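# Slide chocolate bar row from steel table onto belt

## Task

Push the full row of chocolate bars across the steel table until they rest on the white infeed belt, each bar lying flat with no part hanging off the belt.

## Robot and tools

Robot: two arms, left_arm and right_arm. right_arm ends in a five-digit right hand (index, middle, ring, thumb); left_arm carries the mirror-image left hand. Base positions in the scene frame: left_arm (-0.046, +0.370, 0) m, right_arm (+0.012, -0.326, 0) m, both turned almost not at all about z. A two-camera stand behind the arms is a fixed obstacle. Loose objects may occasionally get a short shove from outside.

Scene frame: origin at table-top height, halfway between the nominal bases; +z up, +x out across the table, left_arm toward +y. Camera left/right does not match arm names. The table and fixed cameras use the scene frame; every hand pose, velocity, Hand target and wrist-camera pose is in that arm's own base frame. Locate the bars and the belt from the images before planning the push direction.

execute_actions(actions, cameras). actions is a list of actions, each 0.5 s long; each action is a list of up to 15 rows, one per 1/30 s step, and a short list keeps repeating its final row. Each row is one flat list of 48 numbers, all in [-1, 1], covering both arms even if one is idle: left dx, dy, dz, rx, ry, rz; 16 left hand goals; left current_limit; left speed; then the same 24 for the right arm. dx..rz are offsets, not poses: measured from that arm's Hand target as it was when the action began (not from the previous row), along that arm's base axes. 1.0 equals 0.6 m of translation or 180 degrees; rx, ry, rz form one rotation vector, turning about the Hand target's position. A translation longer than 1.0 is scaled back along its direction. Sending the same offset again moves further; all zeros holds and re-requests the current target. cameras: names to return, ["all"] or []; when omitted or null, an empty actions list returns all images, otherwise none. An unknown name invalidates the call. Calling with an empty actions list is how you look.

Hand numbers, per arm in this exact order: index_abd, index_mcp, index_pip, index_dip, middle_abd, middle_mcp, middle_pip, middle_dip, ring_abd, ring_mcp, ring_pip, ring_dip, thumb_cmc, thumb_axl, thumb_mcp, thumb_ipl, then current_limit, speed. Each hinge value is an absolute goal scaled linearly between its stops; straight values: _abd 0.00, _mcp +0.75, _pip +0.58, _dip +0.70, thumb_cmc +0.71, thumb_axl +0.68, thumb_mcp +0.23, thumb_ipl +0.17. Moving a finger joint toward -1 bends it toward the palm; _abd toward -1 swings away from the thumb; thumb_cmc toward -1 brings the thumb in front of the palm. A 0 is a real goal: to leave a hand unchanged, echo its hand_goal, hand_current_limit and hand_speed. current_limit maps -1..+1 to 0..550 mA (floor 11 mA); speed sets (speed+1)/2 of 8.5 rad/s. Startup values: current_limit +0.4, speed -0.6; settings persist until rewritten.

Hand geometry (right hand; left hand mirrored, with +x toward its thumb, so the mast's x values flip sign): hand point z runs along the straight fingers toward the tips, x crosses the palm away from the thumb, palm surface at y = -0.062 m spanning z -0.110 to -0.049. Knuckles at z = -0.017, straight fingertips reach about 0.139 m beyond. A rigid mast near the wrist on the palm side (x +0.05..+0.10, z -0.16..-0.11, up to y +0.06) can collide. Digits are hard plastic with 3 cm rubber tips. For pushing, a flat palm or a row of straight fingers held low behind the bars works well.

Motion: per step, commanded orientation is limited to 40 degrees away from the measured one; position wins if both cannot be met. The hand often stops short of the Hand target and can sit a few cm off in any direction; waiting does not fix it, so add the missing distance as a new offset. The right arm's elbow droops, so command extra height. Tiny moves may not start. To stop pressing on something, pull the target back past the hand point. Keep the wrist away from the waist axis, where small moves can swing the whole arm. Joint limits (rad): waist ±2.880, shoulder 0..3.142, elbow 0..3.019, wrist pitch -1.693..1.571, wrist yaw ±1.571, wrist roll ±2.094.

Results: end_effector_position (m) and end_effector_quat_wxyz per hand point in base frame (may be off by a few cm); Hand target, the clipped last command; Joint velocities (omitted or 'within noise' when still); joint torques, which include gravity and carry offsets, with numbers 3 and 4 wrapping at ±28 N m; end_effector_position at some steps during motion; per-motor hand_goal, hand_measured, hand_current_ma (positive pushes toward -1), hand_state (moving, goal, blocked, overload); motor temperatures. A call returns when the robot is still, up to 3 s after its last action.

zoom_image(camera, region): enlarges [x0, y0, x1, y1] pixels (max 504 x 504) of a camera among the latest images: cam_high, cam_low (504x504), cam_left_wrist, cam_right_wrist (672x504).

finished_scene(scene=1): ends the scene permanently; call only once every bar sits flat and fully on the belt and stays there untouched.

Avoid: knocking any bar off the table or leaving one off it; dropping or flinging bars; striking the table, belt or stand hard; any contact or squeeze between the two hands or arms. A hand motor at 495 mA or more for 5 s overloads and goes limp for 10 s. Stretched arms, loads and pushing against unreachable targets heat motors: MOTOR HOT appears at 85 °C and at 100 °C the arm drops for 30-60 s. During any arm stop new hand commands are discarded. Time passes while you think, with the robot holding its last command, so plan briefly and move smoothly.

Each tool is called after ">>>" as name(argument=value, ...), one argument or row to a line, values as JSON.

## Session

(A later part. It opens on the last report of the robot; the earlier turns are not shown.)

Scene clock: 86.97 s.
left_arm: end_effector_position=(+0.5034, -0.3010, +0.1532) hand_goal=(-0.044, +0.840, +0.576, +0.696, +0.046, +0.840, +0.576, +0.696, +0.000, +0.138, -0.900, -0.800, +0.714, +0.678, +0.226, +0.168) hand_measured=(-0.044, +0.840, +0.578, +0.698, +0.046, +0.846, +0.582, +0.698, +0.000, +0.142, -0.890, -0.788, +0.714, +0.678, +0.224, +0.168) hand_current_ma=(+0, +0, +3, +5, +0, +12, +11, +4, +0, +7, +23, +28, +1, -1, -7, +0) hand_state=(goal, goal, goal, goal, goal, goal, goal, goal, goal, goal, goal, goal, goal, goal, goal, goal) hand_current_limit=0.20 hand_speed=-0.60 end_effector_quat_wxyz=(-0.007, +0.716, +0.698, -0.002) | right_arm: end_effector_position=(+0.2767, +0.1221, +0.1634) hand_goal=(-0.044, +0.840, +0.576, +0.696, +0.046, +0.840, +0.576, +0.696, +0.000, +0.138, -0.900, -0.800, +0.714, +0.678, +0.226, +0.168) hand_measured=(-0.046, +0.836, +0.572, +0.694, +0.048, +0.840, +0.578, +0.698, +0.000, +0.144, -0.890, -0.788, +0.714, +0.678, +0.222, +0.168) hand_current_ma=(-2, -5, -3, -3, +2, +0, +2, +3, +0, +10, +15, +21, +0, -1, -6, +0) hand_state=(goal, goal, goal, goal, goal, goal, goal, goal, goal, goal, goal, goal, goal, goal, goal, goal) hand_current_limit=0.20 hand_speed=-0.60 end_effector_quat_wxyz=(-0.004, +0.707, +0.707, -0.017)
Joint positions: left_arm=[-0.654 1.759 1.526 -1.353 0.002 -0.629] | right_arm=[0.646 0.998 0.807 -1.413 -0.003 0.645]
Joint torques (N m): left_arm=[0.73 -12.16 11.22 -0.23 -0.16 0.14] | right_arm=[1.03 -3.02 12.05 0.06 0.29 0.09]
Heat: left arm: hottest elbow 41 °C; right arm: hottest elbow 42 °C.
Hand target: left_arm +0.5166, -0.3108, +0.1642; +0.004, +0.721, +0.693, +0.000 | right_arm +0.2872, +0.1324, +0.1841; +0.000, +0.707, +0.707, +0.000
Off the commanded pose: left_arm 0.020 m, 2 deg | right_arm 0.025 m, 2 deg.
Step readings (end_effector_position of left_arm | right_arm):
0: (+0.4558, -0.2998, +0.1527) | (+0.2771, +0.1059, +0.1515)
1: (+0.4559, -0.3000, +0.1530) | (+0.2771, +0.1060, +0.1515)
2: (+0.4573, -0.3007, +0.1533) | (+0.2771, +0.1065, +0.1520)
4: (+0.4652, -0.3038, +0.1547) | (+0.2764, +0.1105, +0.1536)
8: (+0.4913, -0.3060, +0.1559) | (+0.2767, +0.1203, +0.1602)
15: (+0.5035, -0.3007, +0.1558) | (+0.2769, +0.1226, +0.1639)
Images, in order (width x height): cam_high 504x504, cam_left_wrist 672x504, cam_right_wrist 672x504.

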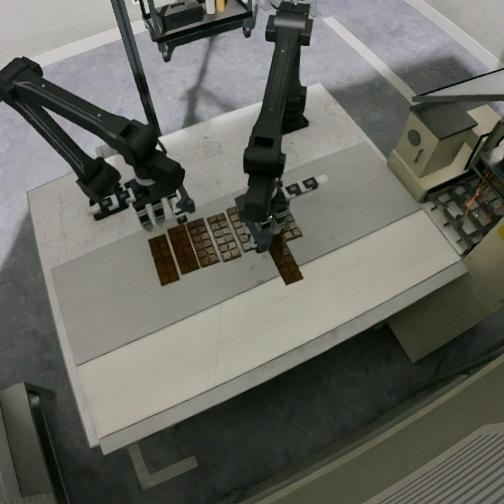

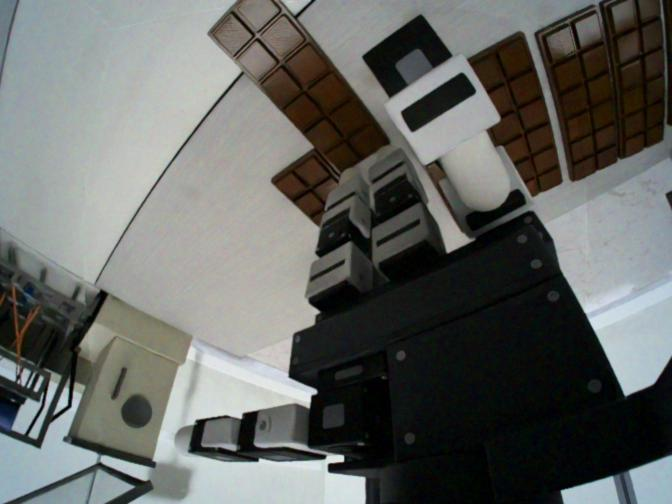

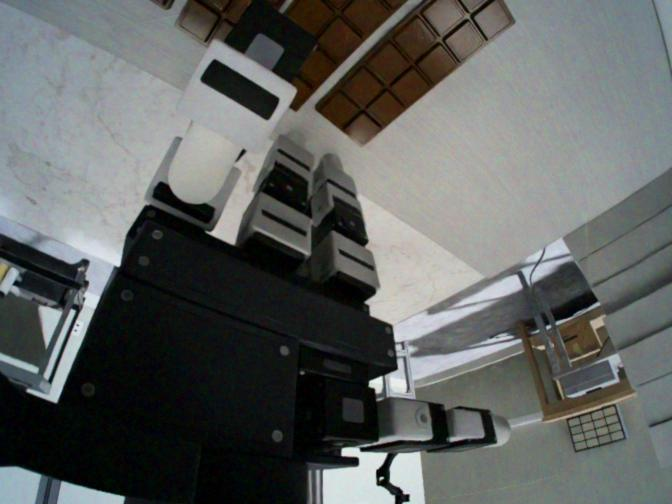

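>>> execute_actions(
  actions=[
    [[0.08,0,0,0,0,0,-0.045,0.84,0.576,0.696,0.045,0.84,0.576,0.696,0,0.137,-0.9,-0.8,0.714,0.678,0.226,0.168,0.2,-0.6,0.05,0,-0.008,0,0,0,-0.045,0.84,0.576,0.696,0.045,0.84,0.576,0.696,0,0.137,-0.9,-0.8,0.714,0.678,0.226,0.168,0.2,-0.6]],
  ],
  cameras=["cam_high","cam_left_wrist","cam_right_wrist"],
)

>>> zoom_image(
  camera="cam_high",
  region=[120, 170, 350, 340],
)

>>> zoom_image(
  camera="cam_right_wrist",
  region=[240, 80, 400, 200],
)

Scene clock: 88.60 s.
left_arm: end_effector_position=(+0.5515, -0.3029, +0.1570) hand_goal=(-0.044, +0.840, +0.576, +0.696, +0.046, +0.840, +0.576, +0.696, +0.000, +0.138, -0.900, -0.800, +0.714, +0.678, +0.226, +0.168) hand_measured=(-0.044, +0.840, +0.578, +0.698, +0.048, +0.846, +0.582, +0.698, +0.000, +0.142, -0.890, -0.788, +0.714, +0.678, +0.224, +0.168) hand_current_ma=(+0, +0, +3, +4, +4, +12, +9, +4, +0, +7, +23, +28, +1, -1, -7, +0) hand_state=(goal, goal, goal, goal, goal, goal, goal, goal, goal, goal, goal, goal, goal, goal, goal, goal) hand_current_limit=0.20 hand_speed=-0.60 end_effector_quat_wxyz=(-0.004, +0.716, +0.698, -0.002) | right_arm: end_effector_position=(+0.2974, +0.1217, +0.1571) hand_goal=(-0.044, +0.840, +0.576, +0.696, +0.046, +0.840, +0.576, +0.696, +0.000, +0.138, -0.900, -0.800, +0.714, +0.678, +0.226, +0.168) hand_measured=(-0.046, +0.836, +0.572, +0.694, +0.048, +0.838, +0.578, +0.698, +0.000, +0.144, -0.890, -0.788, +0.714, +0.678, +0.222, +0.168) hand_current_ma=(-2, -5, -3, -3, +2, -1, +2, +3, +0, +10, +15, +21, +0, -1, -6, +0) hand_state=(goal, goal, goal, goal, goal, goal, goal, goal, goal, goal, goal, goal, goal, goal, goal, goal) hand_current_limit=0.20 hand_speed=-0.60 end_effector_quat_wxyz=(-0.005, +0.707, +0.706, -0.031)
Joint positions: left_arm=[-0.605 1.857 1.674 -1.397 0.002 -0.579] | right_arm=[0.6 1.074 0.841 -1.401 0.001 0.602]
Joint torques (N m): left_arm=[0.97 -13.39 11.21 -0.23 -0.14 0.1] | right_arm=[-0.32 -4.13 12 0.73 0.12 -0.11]
Heat: left arm: hottest elbow 42 °C; right arm: hottest elbow 42 °C.
Hand target: left_arm +0.5646, -0.3109, +0.1642; +0.004, +0.721, +0.693, -0.001 | right_arm +0.3171, +0.1324, +0.1792; +0.000, +0.707, +0.707, +0.000
Off the commanded pose: left_arm 0.017 m, 1 deg | right_arm 0.032 m, 4 deg.
Step readings (end_effector_position of left_arm | right_arm):
0: (+0.5034, -0.3011, +0.1532) | (+0.2767, +0.1220, +0.1635)
1: (+0.5037, -0.3013, +0.1535) | (+0.2767, +0.1220, +0.1634)
2: (+0.5049, -0.3019, +0.1540) | (+0.2773, +0.1222, +0.1633)
4: (+0.5138, -0.3056, +0.1559) | (+0.2808, +0.1226, +0.1626)
8: (+0.5389, -0.3086, +0.1575) | (+0.2929, +0.1214, +0.1589)
15: (+0.5512, -0.3024, +0.1573) | (+0.2969, +0.1210, +0.1565)
Images, in order (width x height): cam_high 504x504, cam_left_wrist 672x504, cam_right_wrist 672x504.

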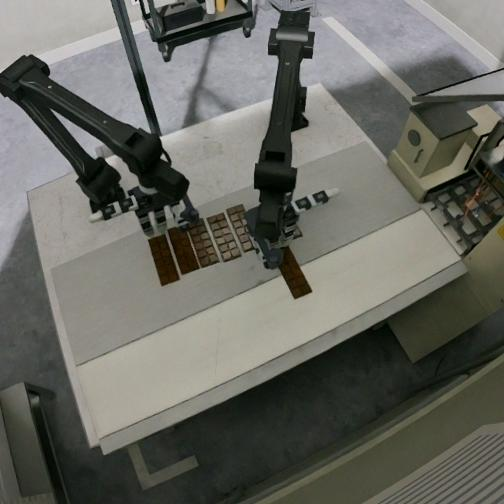

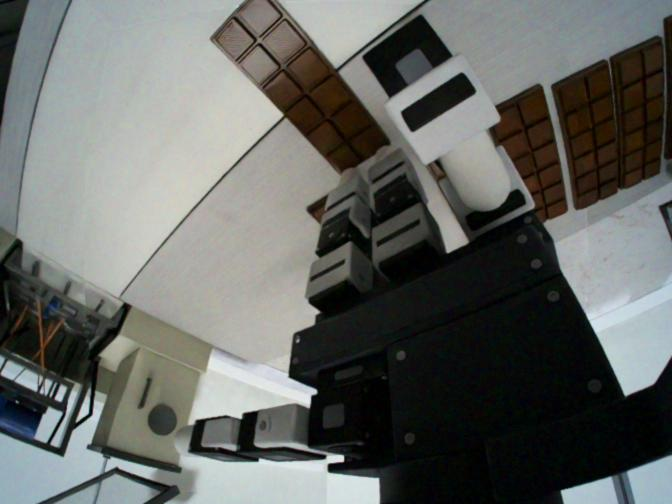

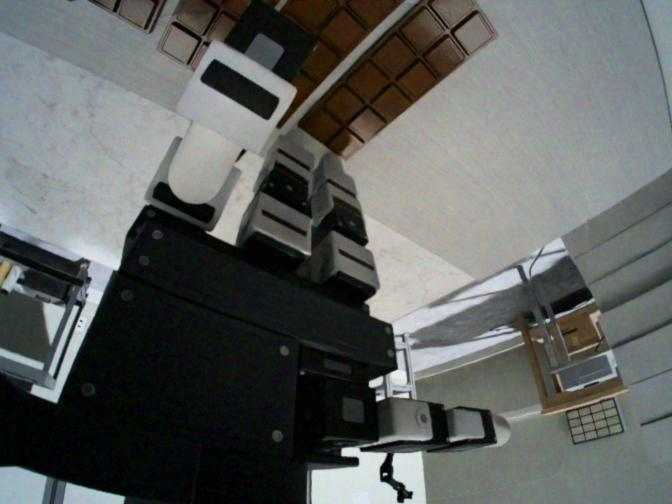

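Scaled by 2.191 from the camera's 504x504 image, which has a finer 720x720 frame.

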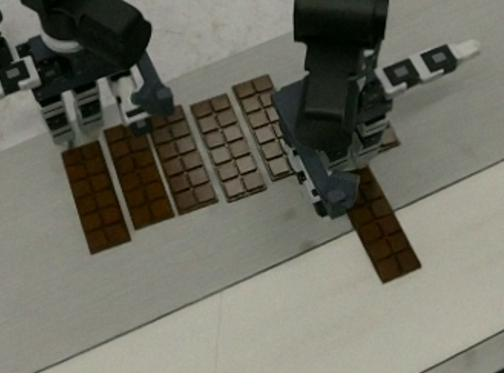

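Scaled by 3.150 from the camera's 672x504 image, which has a finer 960x720 frame.

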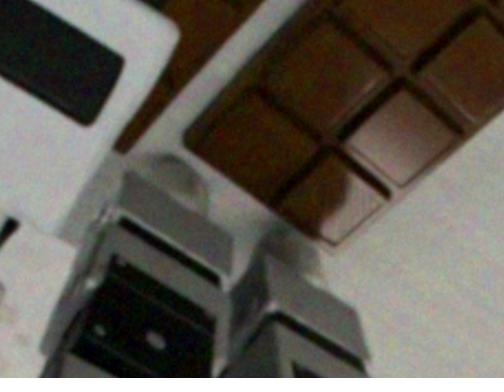

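>>> execute_actions(
  actions=[
    [[0.08,0,-0.006,0,0,0,-0.045,0.84,0.576,0.696,0.045,0.84,0.576,0.696,0,0.137,-0.9,-0.8,0.714,0.678,0.226,0.168,0.2,-0.6,0.07,0,-0.002,0,0,0,-0.045,0.84,0.576,0.696,0.045,0.84,0.576,0.696,0,0.137,-0.9,-0.8,0.714,0.678,0.226,0.168,0.2,-0.6]],
  ],
  cameras=["cam_high","cam_left_wrist","cam_right_wrist"],
)

>>> zoom_image(
  camera="cam_high",
  region=[120, 170, 350, 340],
)

>>> zoom_image(
  camera="cam_right_wrist",
  region=[240, 80, 400, 200],
)

Scene clock: 90.30 s.
left_arm: end_effector_position=(+0.5983, -0.3081, +0.1593) hand_goal=(-0.044, +0.840, +0.576, +0.696, +0.046, +0.840, +0.576, +0.696, +0.000, +0.138, -0.900, -0.800, +0.714, +0.678, +0.226, +0.168) hand_measured=(-0.044, +0.840, +0.578, +0.698, +0.050, +0.856, +0.588, +0.700, +0.000, +0.142, -0.890, -0.788, +0.714, +0.678, +0.224, +0.168) hand_current_ma=(-1, +0, +4, +5, +6, +45, +25, +9, +0, +7, +23, +28, +1, -1, -7, +0) hand_state=(goal, goal, goal, goal, goal, goal, goal, goal, goal, goal, goal, goal, goal, goal, goal, goal) hand_current_limit=0.20 hand_speed=-0.60 end_effector_quat_wxyz=(+0.000, +0.719, +0.695, -0.002) | right_arm: end_effector_position=(+0.3371, +0.1223, +0.1592) hand_goal=(-0.044, +0.840, +0.576, +0.696, +0.046, +0.840, +0.576, +0.696, +0.000, +0.138, -0.900, -0.800, +0.714, +0.678, +0.226, +0.168) hand_measured=(-0.046, +0.848, +0.582, +0.698, +0.048, +0.842, +0.578, +0.698, +0.000, +0.144, -0.890, -0.788, +0.714, +0.678, +0.222, +0.168) hand_current_ma=(-1, +12, +6, +1, +1, +3, +2, +3, +0, +10, +15, +21, +0, -1, -6, +0) hand_state=(goal, goal, goal, goal, goal, goal, goal, goal, goal, goal, goal, goal, goal, goal, goal, goal) hand_current_limit=0.20 hand_speed=-0.60 end_effector_quat_wxyz=(-0.006, +0.708, +0.705, -0.029)
Joint positions: left_arm=[-0.567 1.964 1.841 -1.448 0.004 -0.534] | right_arm=[0.526 1.169 0.916 -1.377 0.003 0.53]
Joint torques (N m): left_arm=[1.49 -14.39 11.08 -0.12 -0.18 0.13] | right_arm=[-0.38 -5.07 11.78 1.05 0.11 -0.13]
Heat: left arm: hottest elbow 42 °C; right arm: hottest elbow 42 °C.
Hand target: left_arm +0.6127, -0.3108, +0.1606; +0.005, +0.721, +0.693, +0.000 | right_arm +0.3592, +0.1324, +0.1781; +0.000, +0.707, +0.707, +0.000
Off the commanded pose: left_arm 0.015 m, 1 deg | right_arm 0.031 m, 3 deg.
Step readings (end_effector_position of left_arm | right_arm):
0: (+0.5515, -0.3029, +0.1570) | (+0.2974, +0.1218, +0.1571)
1: (+0.5519, -0.3030, +0.1572) | (+0.2978, +0.1220, +0.1574)
2: (+0.5533, -0.3032, +0.1575) | (+0.2992, +0.1212, +0.1575)
4: (+0.5631, -0.3069, +0.1590) | (+0.3072, +0.1210, +0.1585)
8: (+0.5864, -0.3120, +0.1599) | (+0.3288, +0.1203, +0.1591)
15: (+0.5975, -0.3078, +0.1596) | (+0.3370, +0.1217, +0.1592)
Images, in order (width x height): cam_high 504x504, cam_left_wrist 672x504, cam_right_wrist 672x504.

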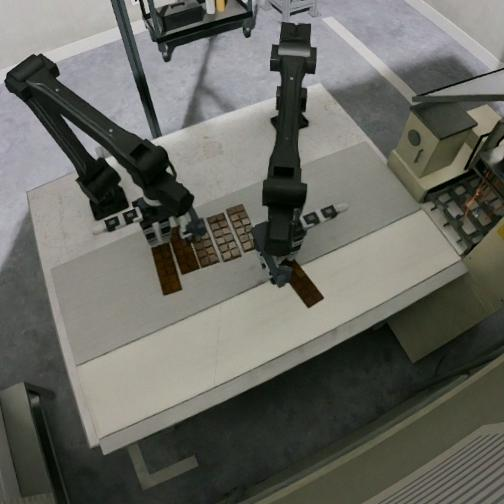

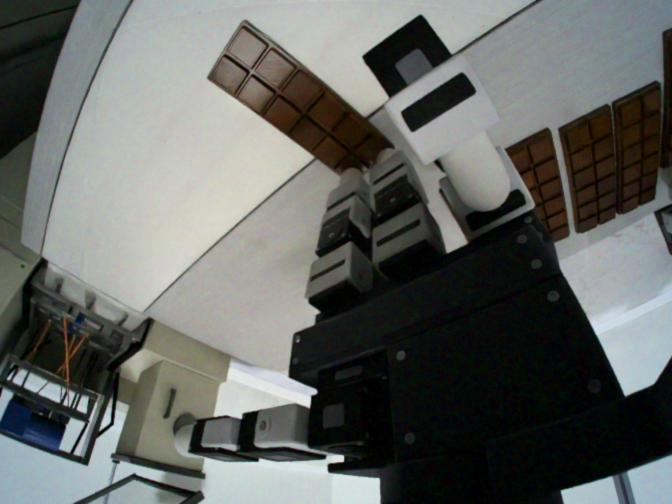

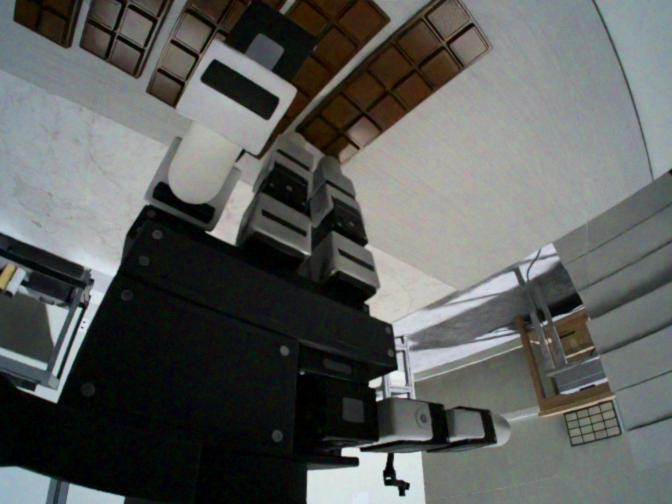

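Scaled by 2.191 from the camera's 504x504 image, which has a finer 720x720 frame.

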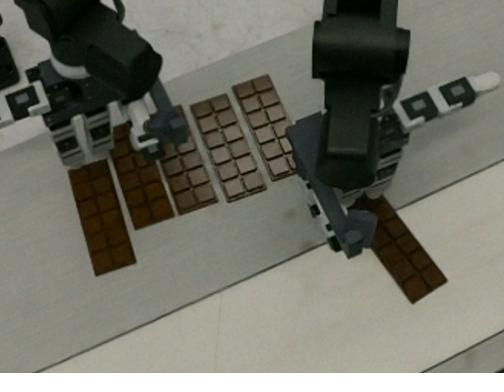

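Scaled by 3.150 from the camera's 672x504 image, which has a finer 960x720 frame.

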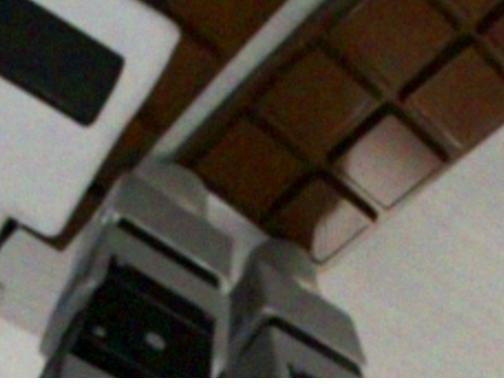

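>>> zoom_image(
  camera="cam_left_wrist",
  region=[180, 0, 500, 240],
)

>>> zoom_image(
  camera="cam_high",
  region=[260, 220, 350, 320],
)

Scaled by 1.575 from the camera's 672x504 image, which has a finer 960x720 frame.

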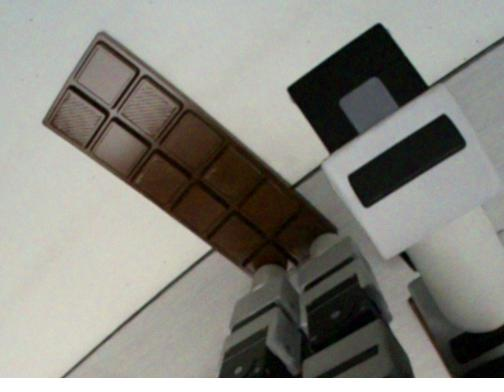

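Scaled by 5.040 from the camera's 504x504 image, which has a finer 720x720 frame.

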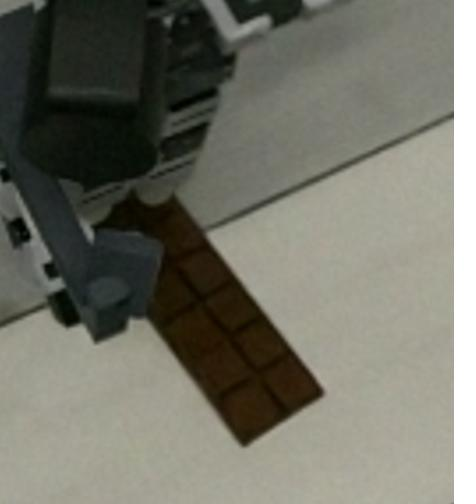

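>>> zoom_image(
  camera="cam_left_wrist",
  region=[310, 110, 430, 200],
)

>>> zoom_image(
  camera="cam_high",
  region=[270, 240, 310, 280],
)

Scaled by 4.200 from the camera's 672x504 image, which has a finer 960x720 frame.

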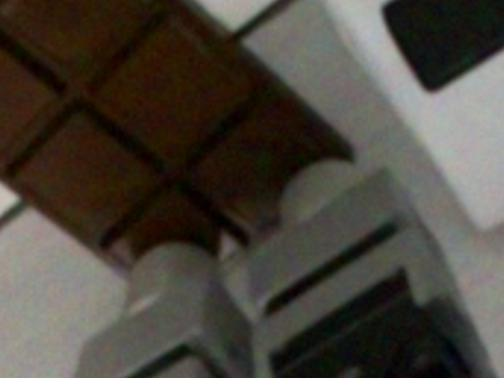

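Scaled by 12.600 from the camera's 504x504 image, which has a finer 720x720 frame.

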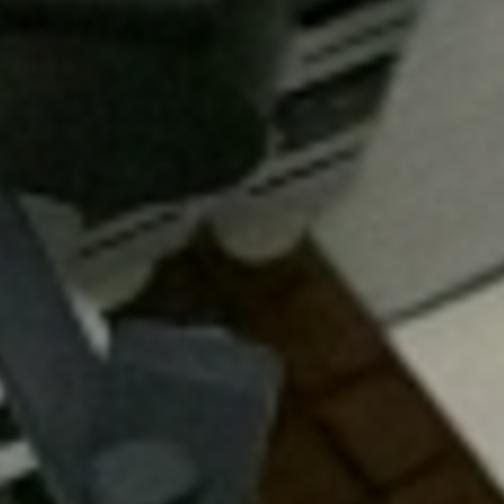

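>>> execute_actions(
  actions=[
    [[-0.06,0,0.03,0,0,0,-0.045,0.84,0.576,0.696,0.045,0.84,0.576,0.696,0,0.137,-0.9,-0.8,0.714,0.678,0.226,0.168,0.2,-0.6,0.05,0,-0.01,0,0,0,-0.045,0.84,0.576,0.696,0.045,0.84,0.576,0.696,0,0.137,-0.9,-0.8,0.714,0.678,0.226,0.168,0.2,-0.6]],
  ],
  cameras=["cam_high","cam_left_wrist","cam_right_wrist"],
)

>>> zoom_image(
  camera="cam_left_wrist",
  region=[240, 60, 480, 240],
)

>>> zoom_image(
  camera="cam_right_wrist",
  region=[240, 80, 400, 200],
)

>>> zoom_image(
  camera="cam_high",
  region=[230, 200, 340, 320],
)

Scene clock: 94.47 s.
left_arm: end_effector_position=(+0.5814, -0.3097, +0.1659) hand_goal=(-0.044, +0.840, +0.576, +0.696, +0.046, +0.840, +0.576, +0.696, +0.000, +0.138, -0.900, -0.800, +0.714, +0.678, +0.226, +0.168) hand_measured=(-0.044, +0.840, +0.578, +0.698, +0.046, +0.840, +0.578, +0.698, +0.000, +0.142, -0.890, -0.788, +0.714, +0.678, +0.224, +0.168) hand_current_ma=(-1, -1, +3, +5, +0, +0, +3, +4, +0, +7, +23, +28, +1, -1, -7, +0) hand_state=(goal, goal, goal, goal, goal, goal, goal, goal, goal, goal, goal, goal, goal, goal, goal, goal) hand_current_limit=0.20 hand_speed=-0.60 end_effector_quat_wxyz=(-0.002, +0.723, +0.691, -0.002) | right_arm: end_effector_position=(+0.3649, +0.1235, +0.1589) hand_goal=(-0.044, +0.840, +0.576, +0.696, +0.046, +0.840, +0.576, +0.696, +0.000, +0.138, -0.900, -0.800, +0.714, +0.678, +0.226, +0.168) hand_measured=(-0.046, +0.864, +0.594, +0.704, +0.050, +0.854, +0.584, +0.698, +0.000, +0.144, -0.890, -0.788, +0.714, +0.678, +0.222, +0.168) hand_current_ma=(-1, +56, +31, +11, +3, +24, +13, +3, +0, +10, +15, +21, +0, -1, -6, +0) hand_state=(goal, blocked, goal, goal, goal, goal, goal, goal, goal, goal, goal, goal, goal, goal, goal, goal) hand_current_limit=0.20 hand_speed=-0.60 end_effector_quat_wxyz=(-0.008, +0.709, +0.705, -0.028)
Joint positions: left_arm=[-0.583 1.924 1.797 -1.448 0.004 -0.537] | right_arm=[0.484 1.238 0.97 -1.361 0 0.489]
Joint torques (N m): left_arm=[0.26 -17.14 7.75 -0.17 -0.17 -0.18] | right_arm=[-0.44 -5.6 11.17 1.57 0.21 -0.18]
Heat: left arm: hottest elbow 42 °C; right arm: hottest elbow 43 °C.
Hand target: left_arm +0.5766, -0.3107, +0.1785; +0.004, +0.721, +0.693, -0.001 | right_arm +0.3893, +0.1324, +0.1722; +0.000, +0.707, +0.707, +0.000
Off the commanded pose: left_arm 0.014 m, 1 deg | right_arm 0.029 m, 3 deg.
Step readings (end_effector_position of left_arm | right_arm):
0: (+0.5983, -0.3081, +0.1593) | (+0.3371, +0.1224, +0.1592)
1: (+0.5983, -0.3081, +0.1593) | (+0.3373, +0.1224, +0.1592)
2: (+0.5983, -0.3081, +0.1593) | (+0.3383, +0.1220, +0.1591)
4: (+0.5972, -0.3080, +0.1595) | (+0.3439, +0.1222, +0.1587)
8: (+0.5884, -0.3060, +0.1610) | (+0.3595, +0.1225, +0.1587)
15: (+0.5830, -0.3083, +0.1667) | (+0.3649, +0.1232, +0.1589)
Images, in order (width x height): cam_high 504x504, cam_left_wrist 672x504, cam_right_wrist 672x504.

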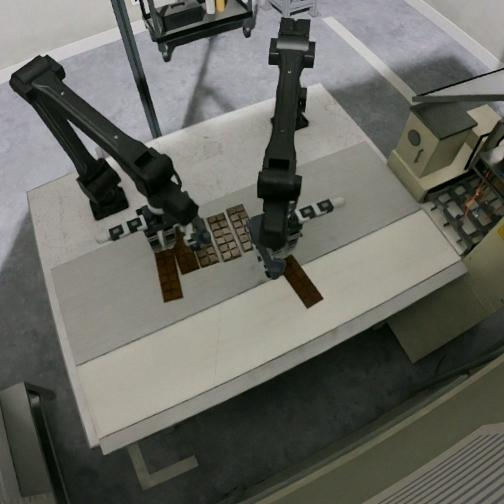

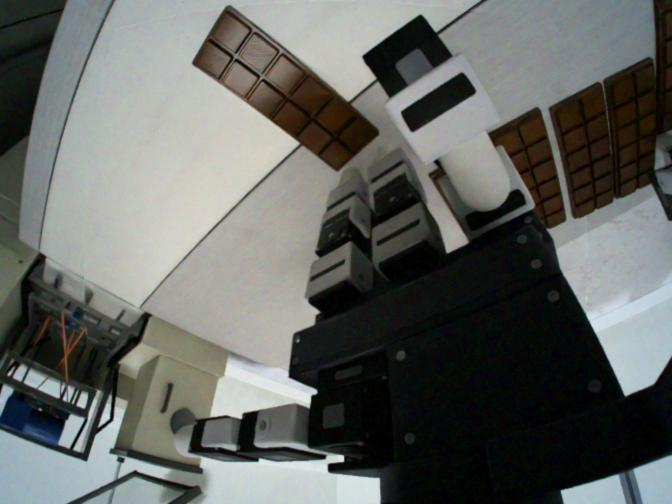

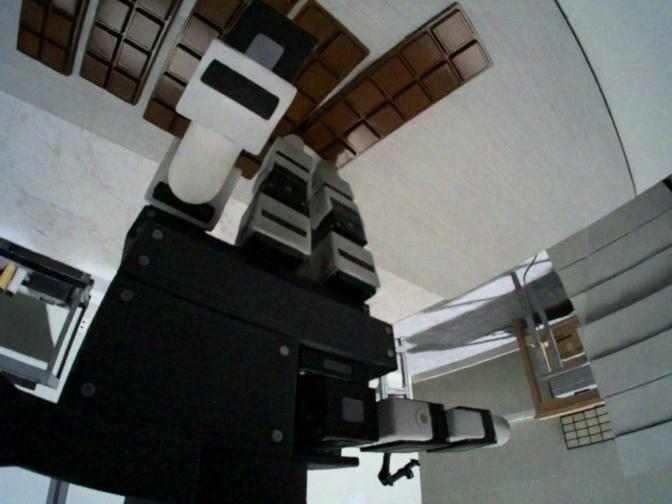

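Scaled by 2.100 from the camera's 672x504 image, which has a finer 960x720 frame.

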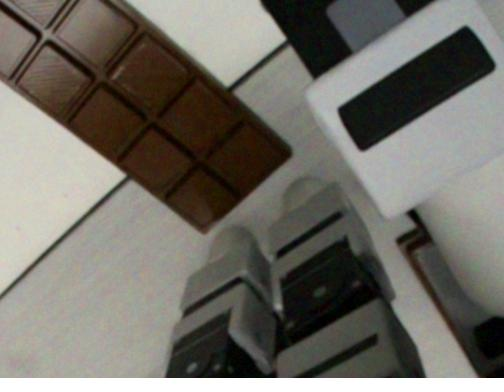

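Scaled by 3.150 from the camera's 672x504 image, which has a finer 960x720 frame.

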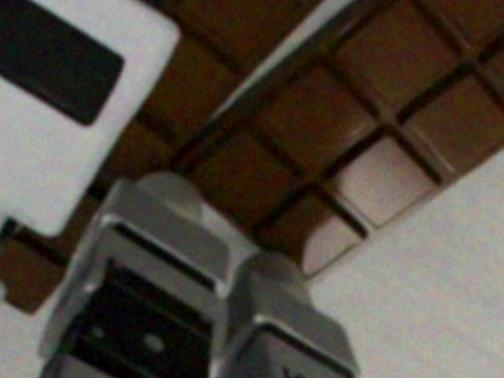

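Scaled by 4.200 from the camera's 504x504 image, which has a finer 720x720 frame.

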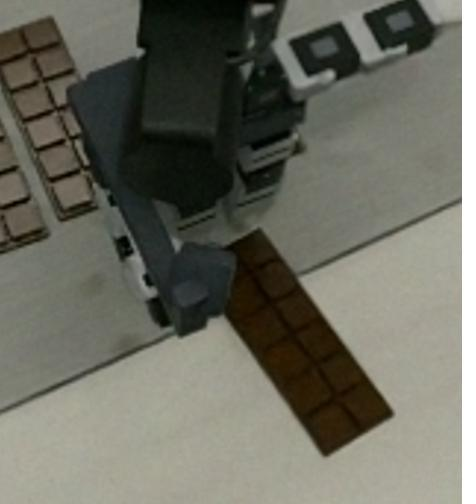

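>>> zoom_image(
  camera="cam_high",
  region=[130, 200, 250, 310],
)

>>> zoom_image(
  camera="cam_right_wrist",
  region=[150, 0, 510, 240],
)

Scaled by 4.200 from the camera's 504x504 image, which has a finer 720x720 frame.

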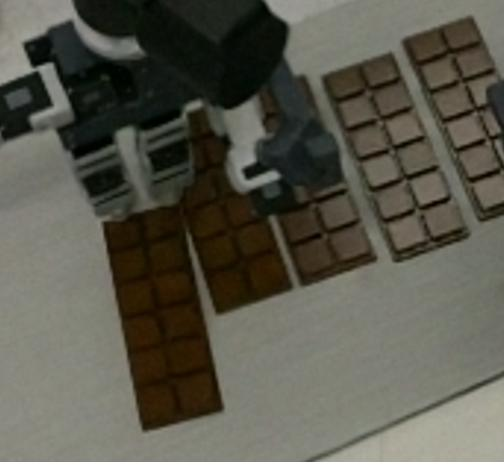

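Scaled by 1.400 from the camera's 672x504 image, which has a finer 960x720 frame.

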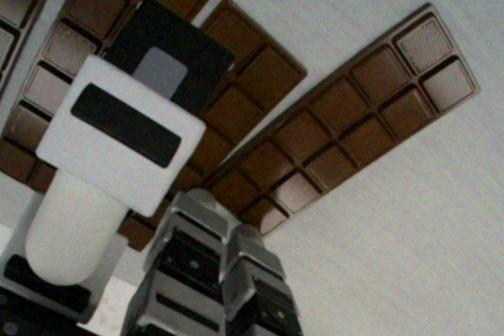

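>>> execute_actions(
  actions=[
    [[0,0.005,-0.045,0,0,0,-0.045,0.84,0.576,0.696,0.045,0.84,0.576,0.696,0,0.137,-0.9,-0.8,0.714,0.678,0.226,0.168,0.2,-0.6,0.07,0,0.004,0,0,0.025,-0.045,0.84,0.576,0.696,0.045,0.84,0.576,0.696,0,0.137,-0.9,-0.8,0.714,0.678,0.226,0.168,0.2,-0.6]],
  ],
  cameras=["cam_high","cam_left_wrist","cam_right_wrist"],
)

>>> zoom_image(
  camera="cam_left_wrist",
  region=[240, 60, 480, 240],
)

>>> zoom_image(
  camera="cam_high",
  region=[130, 200, 340, 320],
)

Scene clock: 98.37 s.
left_arm: end_effector_position=(+0.5769, -0.3067, +0.1504) hand_goal=(-0.044, +0.840, +0.576, +0.696, +0.046, +0.840, +0.576, +0.696, +0.000, +0.138, -0.900, -0.800, +0.714, +0.678, +0.226, +0.168) hand_measured=(-0.044, +0.840, +0.578, +0.698, +0.046, +0.840, +0.578, +0.698, +0.000, +0.144, -0.890, -0.788, +0.714, +0.678, +0.222, +0.168) hand_current_ma=(-1, -1, +3, +5, +0, -1, +2, +2, +0, +10, +23, +28, +1, -1, -8, +0) hand_state=(goal, goal, goal, goal, goal, goal, goal, goal, goal, goal, goal, goal, goal, goal, goal, goal) hand_current_limit=0.20 hand_speed=-0.60 end_effector_quat_wxyz=(-0.001, +0.723, +0.691, -0.002) | right_arm: end_effector_position=(+0.4073, +0.1242, +0.1601) hand_goal=(-0.044, +0.840, +0.576, +0.696, +0.046, +0.840, +0.576, +0.696, +0.000, +0.138, -0.900, -0.800, +0.714, +0.678, +0.226, +0.168) hand_measured=(-0.046, +0.868, +0.596, +0.704, +0.050, +0.852, +0.584, +0.698, +0.000, +0.144, -0.890, -0.788, +0.714, +0.678, +0.222, +0.168) hand_current_ma=(-1, +67, +37, +13, +3, +20, +13, +3, +0, +10, +15, +21, +0, -1, -6, +0) hand_state=(goal, blocked, goal, goal, goal, goal, goal, goal, goal, goal, goal, goal, goal, goal, goal, goal) hand_current_limit=0.20 hand_speed=-0.60 end_effector_quat_wxyz=(-0.009, +0.681, +0.731, -0.025)
Joint positions: left_arm=[-0.583 1.914 1.741 -1.4 0.004 -0.537] | right_arm=[0.417 1.327 1.052 -1.35 0.004 0.346]
Joint torques (N m): left_arm=[0.62 -15.97 7.28 0.59 -0.17 -0.13] | right_arm=[-0.5 -7 11.47 1.25 0.04 -0.17]
Heat: left arm: hottest elbow 42 °C; right arm: hottest elbow 43 °C.
Hand target: left_arm +0.5766, -0.3077, +0.1514; +0.004, +0.721, +0.693, -0.001 | right_arm +0.4312, +0.1324, +0.1745; +0.000, +0.679, +0.734, +0.000
Off the commanded pose: left_arm 0.002 m, 1 deg | right_arm 0.029 m, 3 deg.
Step readings (end_effector_position of left_arm | right_arm):
0: (+0.5814, -0.3097, +0.1659) | (+0.3649, +0.1236, +0.1588)
1: (+0.5813, -0.3096, +0.1657) | (+0.3651, +0.1238, +0.1589)
2: (+0.5807, -0.3092, +0.1646) | (+0.3664, +0.1241, +0.1591)
4: (+0.5789, -0.3080, +0.1601) | (+0.3746, +0.1239, +0.1592)
8: (+0.5757, -0.3059, +0.1494) | (+0.3975, +0.1215, +0.1598)
15: (+0.5769, -0.3067, +0.1504) | (+0.4071, +0.1230, +0.1601)
Images, in order (width x height): cam_high 504x504, cam_left_wrist 672x504, cam_right_wrist 672x504.

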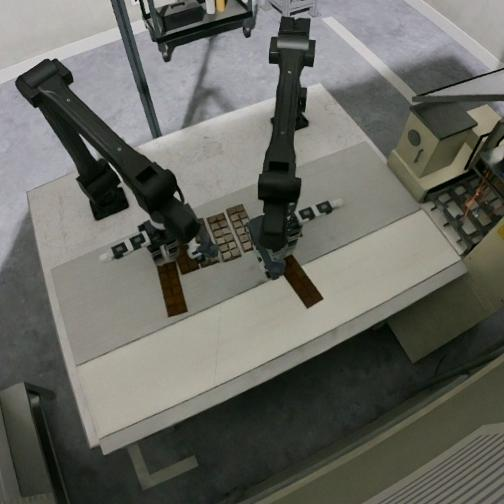

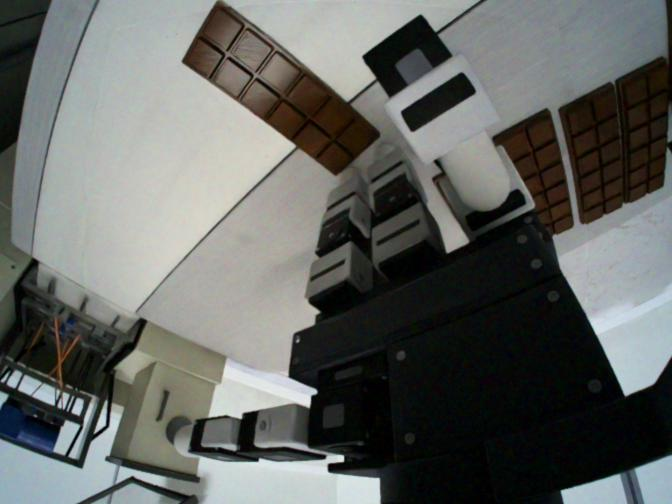

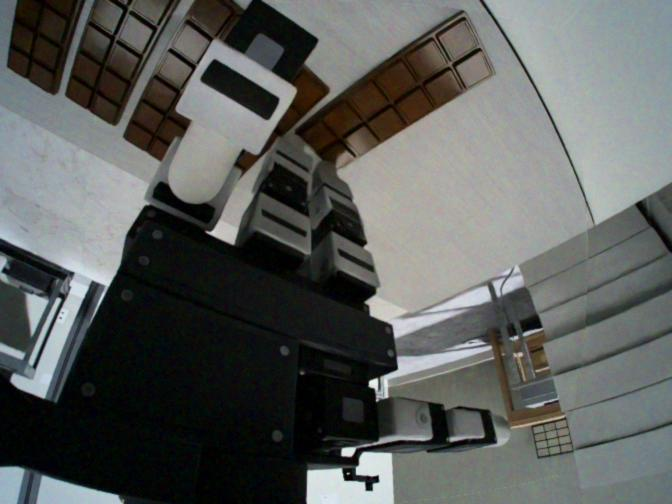

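Scaled by 2.100 from the camera's 672x504 image, which has a finer 960x720 frame.

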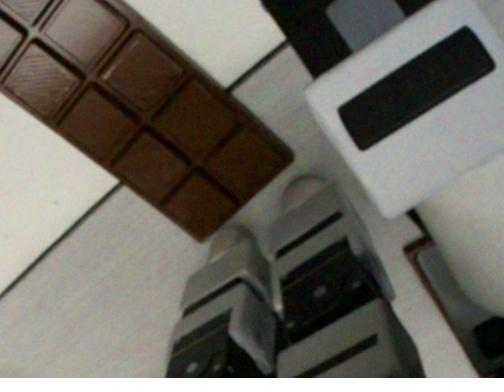

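Scaled by 2.400 from the camera's 504x504 image, which has a finer 720x720 frame.

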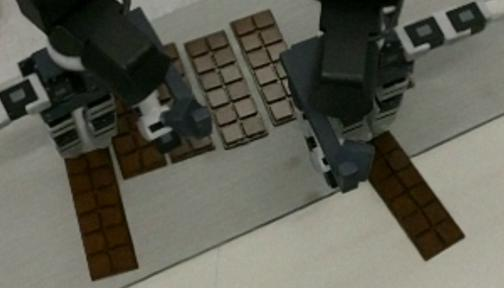

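>>> execute_actions(
  actions=[
    [[0.09,0,-0.006,0,0,0,-0.045,0.84,0.576,0.696,0.045,0.84,0.576,0.696,0,0.137,-0.9,-0.8,0.714,0.678,0.226,0.168,0.2,-0.6,0.08,0,0,0,0,0,-0.045,0.84,0.576,0.696,0.045,0.84,0.576,0.696,0,0.137,-0.9,-0.8,0.714,0.678,0.226,0.168,0.2,-0.6]],
  ],
  cameras=["cam_high","cam_left_wrist","cam_right_wrist"],
)

>>> zoom_image(
  camera="cam_left_wrist",
  region=[240, 60, 480, 240],
)

>>> zoom_image(
  camera="cam_high",
  region=[130, 200, 340, 340],
)

>>> zoom_image(
  camera="cam_right_wrist",
  region=[240, 60, 480, 240],
)

Scene clock: 101.97 s.
left_arm: end_effector_position=(+0.6097, -0.3077, +0.1476) hand_goal=(-0.044, +0.840, +0.576, +0.696, +0.046, +0.840, +0.576, +0.696, +0.000, +0.138, -0.900, -0.800, +0.714, +0.678, +0.226, +0.168) hand_measured=(-0.048, +0.862, +0.594, +0.706, +0.044, +0.878, +0.602, +0.708, +0.000, +0.144, -0.890, -0.788, +0.714, +0.678, +0.222, +0.168) hand_current_ma=(-6, +65, +42, +19, -3, +122, +70, +30, +0, +10, +23, +28, +1, -1, -8, +0) hand_state=(goal, blocked, goal, goal, goal, blocked, blocked, goal, goal, goal, goal, goal, goal, goal, goal, goal) hand_current_limit=0.20 hand_speed=-0.60 end_effector_quat_wxyz=(-0.005, +0.719, +0.695, -0.007) | right_arm: end_effector_position=(+0.4549, +0.1262, +0.1616) hand_goal=(-0.044, +0.840, +0.576, +0.696, +0.046, +0.840, +0.576, +0.696, +0.000, +0.138, -0.900, -0.800, +0.714, +0.678, +0.226, +0.168) hand_measured=(-0.046, +0.874, +0.600, +0.706, +0.048, +0.850, +0.582, +0.698, +0.000, +0.144, -0.890, -0.788, +0.714, +0.678, +0.222, +0.168) hand_current_ma=(-1, +82, +47, +16, +2, +15, +9, +3, +0, +10, +15, +21, +0, -1, -6, +0) hand_state=(goal, blocked, blocked, goal, goal, goal, goal, goal, goal, goal, goal, goal, goal, goal, goal, goal) hand_current_limit=0.20 hand_speed=-0.60 end_effector_quat_wxyz=(-0.010, +0.681, +0.732, -0.023)
Joint positions: left_arm=[-0.554 2.003 1.874 -1.455 0.012 -0.52] | right_arm=[0.371 1.44 1.169 -1.35 0.001 0.3]
Joint torques (N m): left_arm=[1.9 -14.39 11.3 0.46 -0.49 0.15] | right_arm=[-0.38 -8.7 11.49 1.21 0.11 -0.18]
Heat: left arm: hottest elbow 42 °C; right arm: hottest elbow 43 °C.
Hand target: left_arm +0.6306, -0.3079, +0.1479; +0.004, +0.721, +0.693, -0.001 | right_arm +0.4792, +0.1325, +0.1746; +0.000, +0.679, +0.734, +0.000
Off the commanded pose: left_arm 0.021 m, 1 deg | right_arm 0.028 m, 3 deg.
Step readings (end_effector_position of left_arm | right_arm):
0: (+0.5769, -0.3067, +0.1504) | (+0.4073, +0.1243, +0.1601)
1: (+0.5769, -0.3067, +0.1504) | (+0.4075, +0.1244, +0.1603)
2: (+0.5774, -0.3067, +0.1506) | (+0.4097, +0.1240, +0.1607)
4: (+0.5825, -0.3078, +0.1507) | (+0.4190, +0.1251, +0.1608)
8: (+0.6011, -0.3091, +0.1495) | (+0.4454, +0.1252, +0.1608)
15: (+0.6092, -0.3072, +0.1481) | (+0.4549, +0.1259, +0.1616)
Images, in order (width x height): cam_high 504x504, cam_left_wrist 672x504, cam_right_wrist 672x504.

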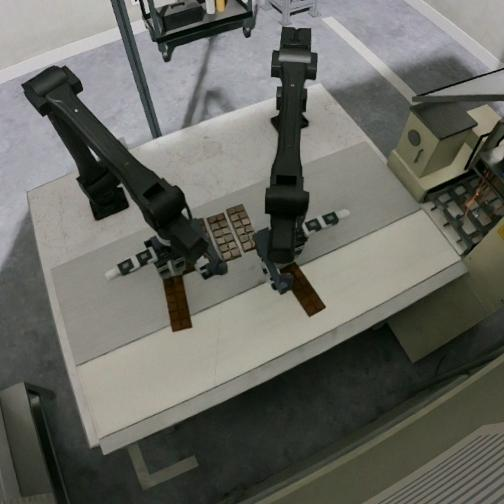

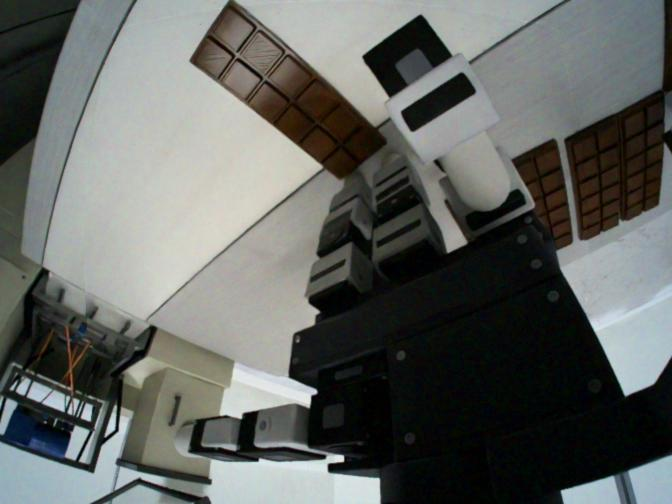

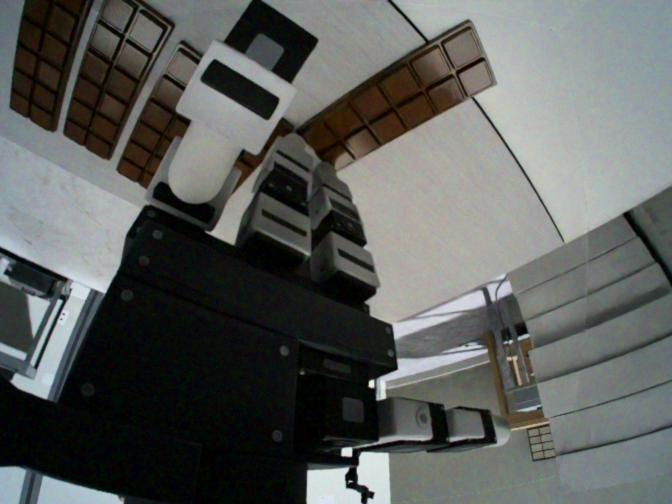

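Scaled by 2.100 from the camera's 672x504 image, which has a finer 960x720 frame.

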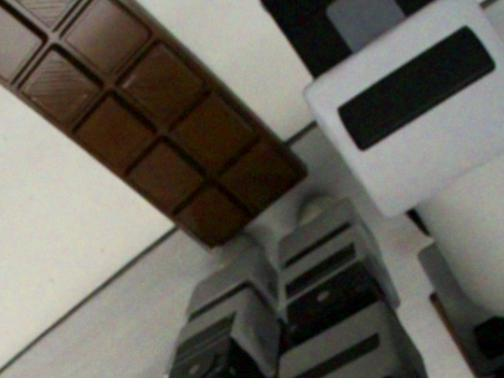

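Scaled by 2.400 from the camera's 504x504 image, which has a finer 720x720 frame.

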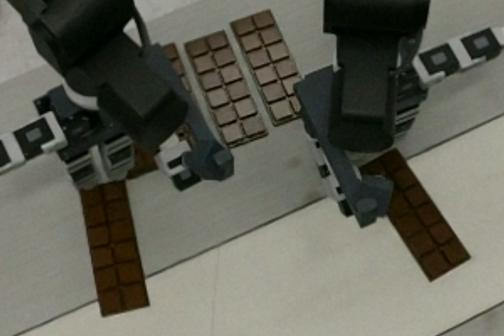

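Scaled by 2.100 from the camera's 672x504 image, which has a finer 960x720 frame.

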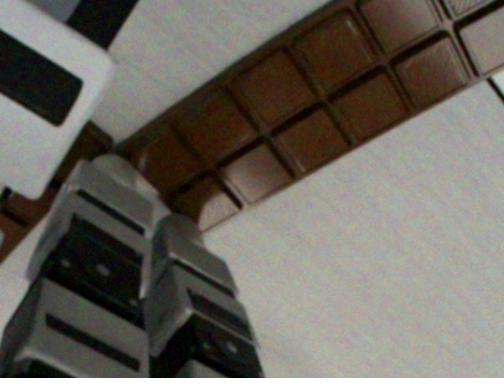

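>>> execute_actions(
  actions=[
    [[0.07,0,0.007,0,0,0,-0.045,0.84,0.576,0.696,0.045,0.84,0.576,0.696,0,0.137,-0.9,-0.8,0.714,0.678,0.226,0.168,0.2,-0.6,0.06,0,0.01,0,0,0,-0.045,0.84,0.576,0.696,0.045,0.84,0.576,0.696,0,0.137,-0.9,-0.8,0.714,0.678,0.226,0.168,0.2,-0.6]],
  ],
  cameras=["cam_high","cam_left_wrist","cam_right_wrist"],
)

>>> zoom_image(
  camera="cam_left_wrist",
  region=[240, 60, 480, 240],
)

>>> zoom_image(
  camera="cam_high",
  region=[130, 200, 340, 340],
)

>>> zoom_image(
  camera="cam_right_wrist",
  region=[240, 60, 480, 240],
)

Scene clock: 104.27 s.
left_arm: end_effector_position=(+0.6560, -0.3075, +0.1485) hand_goal=(-0.044, +0.840, +0.576, +0.696, +0.046, +0.840, +0.576, +0.696, +0.000, +0.138, -0.900, -0.800, +0.714, +0.678, +0.226, +0.168) hand_measured=(-0.048, +0.852, +0.590, +0.704, +0.040, +0.872, +0.598, +0.708, +0.000, +0.144, -0.890, -0.788, +0.714, +0.678, +0.222, +0.168) hand_current_ma=(-6, +32, +30, +18, -11, +97, +57, +25, +0, +10, +23, +28, +1, -1, -8, +0) hand_state=(goal, goal, goal, goal, goal, blocked, blocked, goal, goal, goal, goal, goal, goal, goal, goal, goal) hand_current_limit=0.20 hand_speed=-0.60 end_effector_quat_wxyz=(-0.004, +0.718, +0.696, -0.006) | right_arm: end_effector_position=(+0.4959, +0.1297, +0.1650) hand_goal=(-0.044, +0.840, +0.576, +0.696, +0.046, +0.840, +0.576, +0.696, +0.000, +0.138, -0.900, -0.800, +0.714, +0.678, +0.226, +0.168) hand_measured=(-0.046, +0.872, +0.598, +0.706, +0.048, +0.838, +0.578, +0.698, +0.000, +0.144, -0.890, -0.788, +0.714, +0.678, +0.222, +0.168) hand_current_ma=(-1, +75, +45, +16, +2, -1, +2, +3, +0, +10, +15, +21, +0, -1, -6, +0) hand_state=(goal, blocked, blocked, goal, goal, goal, goal, goal, goal, goal, goal, goal, goal, goal, goal, goal) hand_current_limit=0.20 hand_speed=-0.60 end_effector_quat_wxyz=(-0.008, +0.681, +0.732, -0.016)
Joint positions: left_arm=[-0.518 2.125 2.074 -1.531 0.01 -0.486] | right_arm=[0.344 1.529 1.274 -1.35 0.001 0.271]
Joint torques (N m): left_arm=[1.55 -16.38 11.51 -0.05 -0.42 0.15] | right_arm=[-0.5 -10.7 11.88 0.42 0.13 -0.18]
Heat: left arm: hottest elbow 42 °C; right arm: hottest elbow 44 °C.
Hand target: left_arm +0.6725, -0.3079, +0.1522; +0.004, +0.721, +0.693, -0.001 | right_arm +0.5152, +0.1325, +0.1804; +0.000, +0.679, +0.734, +0.000
Off the commanded pose: left_arm 0.017 m, 1 deg | right_arm 0.025 m, 2 deg.
Step readings (end_effector_position of left_arm | right_arm):
0: (+0.6097, -0.3077, +0.1476) | (+0.4549, +0.1263, +0.1616)
1: (+0.6099, -0.3078, +0.1479) | (+0.4552, +0.1264, +0.1617)
2: (+0.6118, -0.3082, +0.1486) | (+0.4569, +0.1262, +0.1622)
4: (+0.6224, -0.3112, +0.1500) | (+0.4659, +0.1272, +0.1633)
8: (+0.6455, -0.3111, +0.1495) | (+0.4880, +0.1292, +0.1641)
15: (+0.6555, -0.3070, +0.1488) | (+0.4957, +0.1296, +0.1652)
Images, in order (width x height): cam_high 504x504, cam_left_wrist 672x504, cam_right_wrist 672x504.

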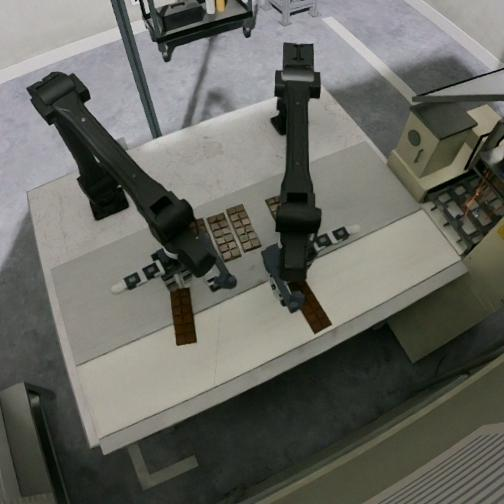

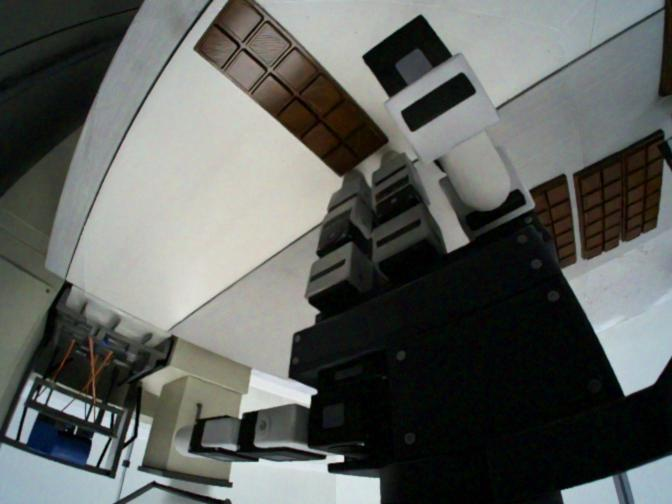

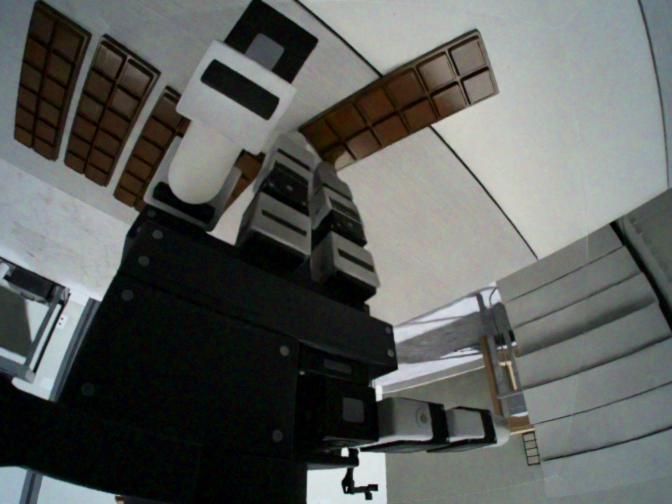

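Scaled by 2.100 from the camera's 672x504 image, which has a finer 960x720 frame.

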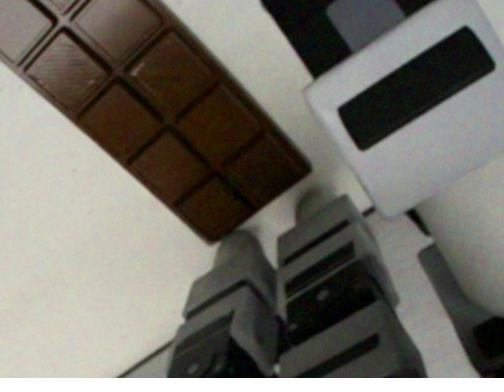

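Scaled by 2.400 from the camera's 504x504 image, which has a finer 720x720 frame.

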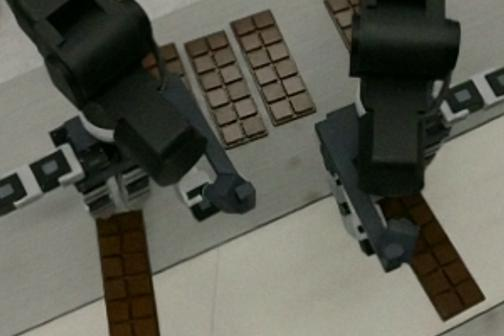

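Scaled by 2.100 from the camera's 672x504 image, which has a finer 960x720 frame.

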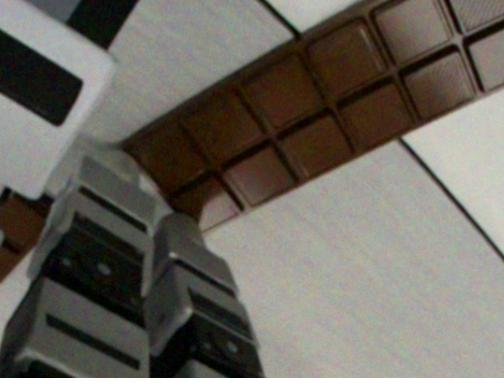

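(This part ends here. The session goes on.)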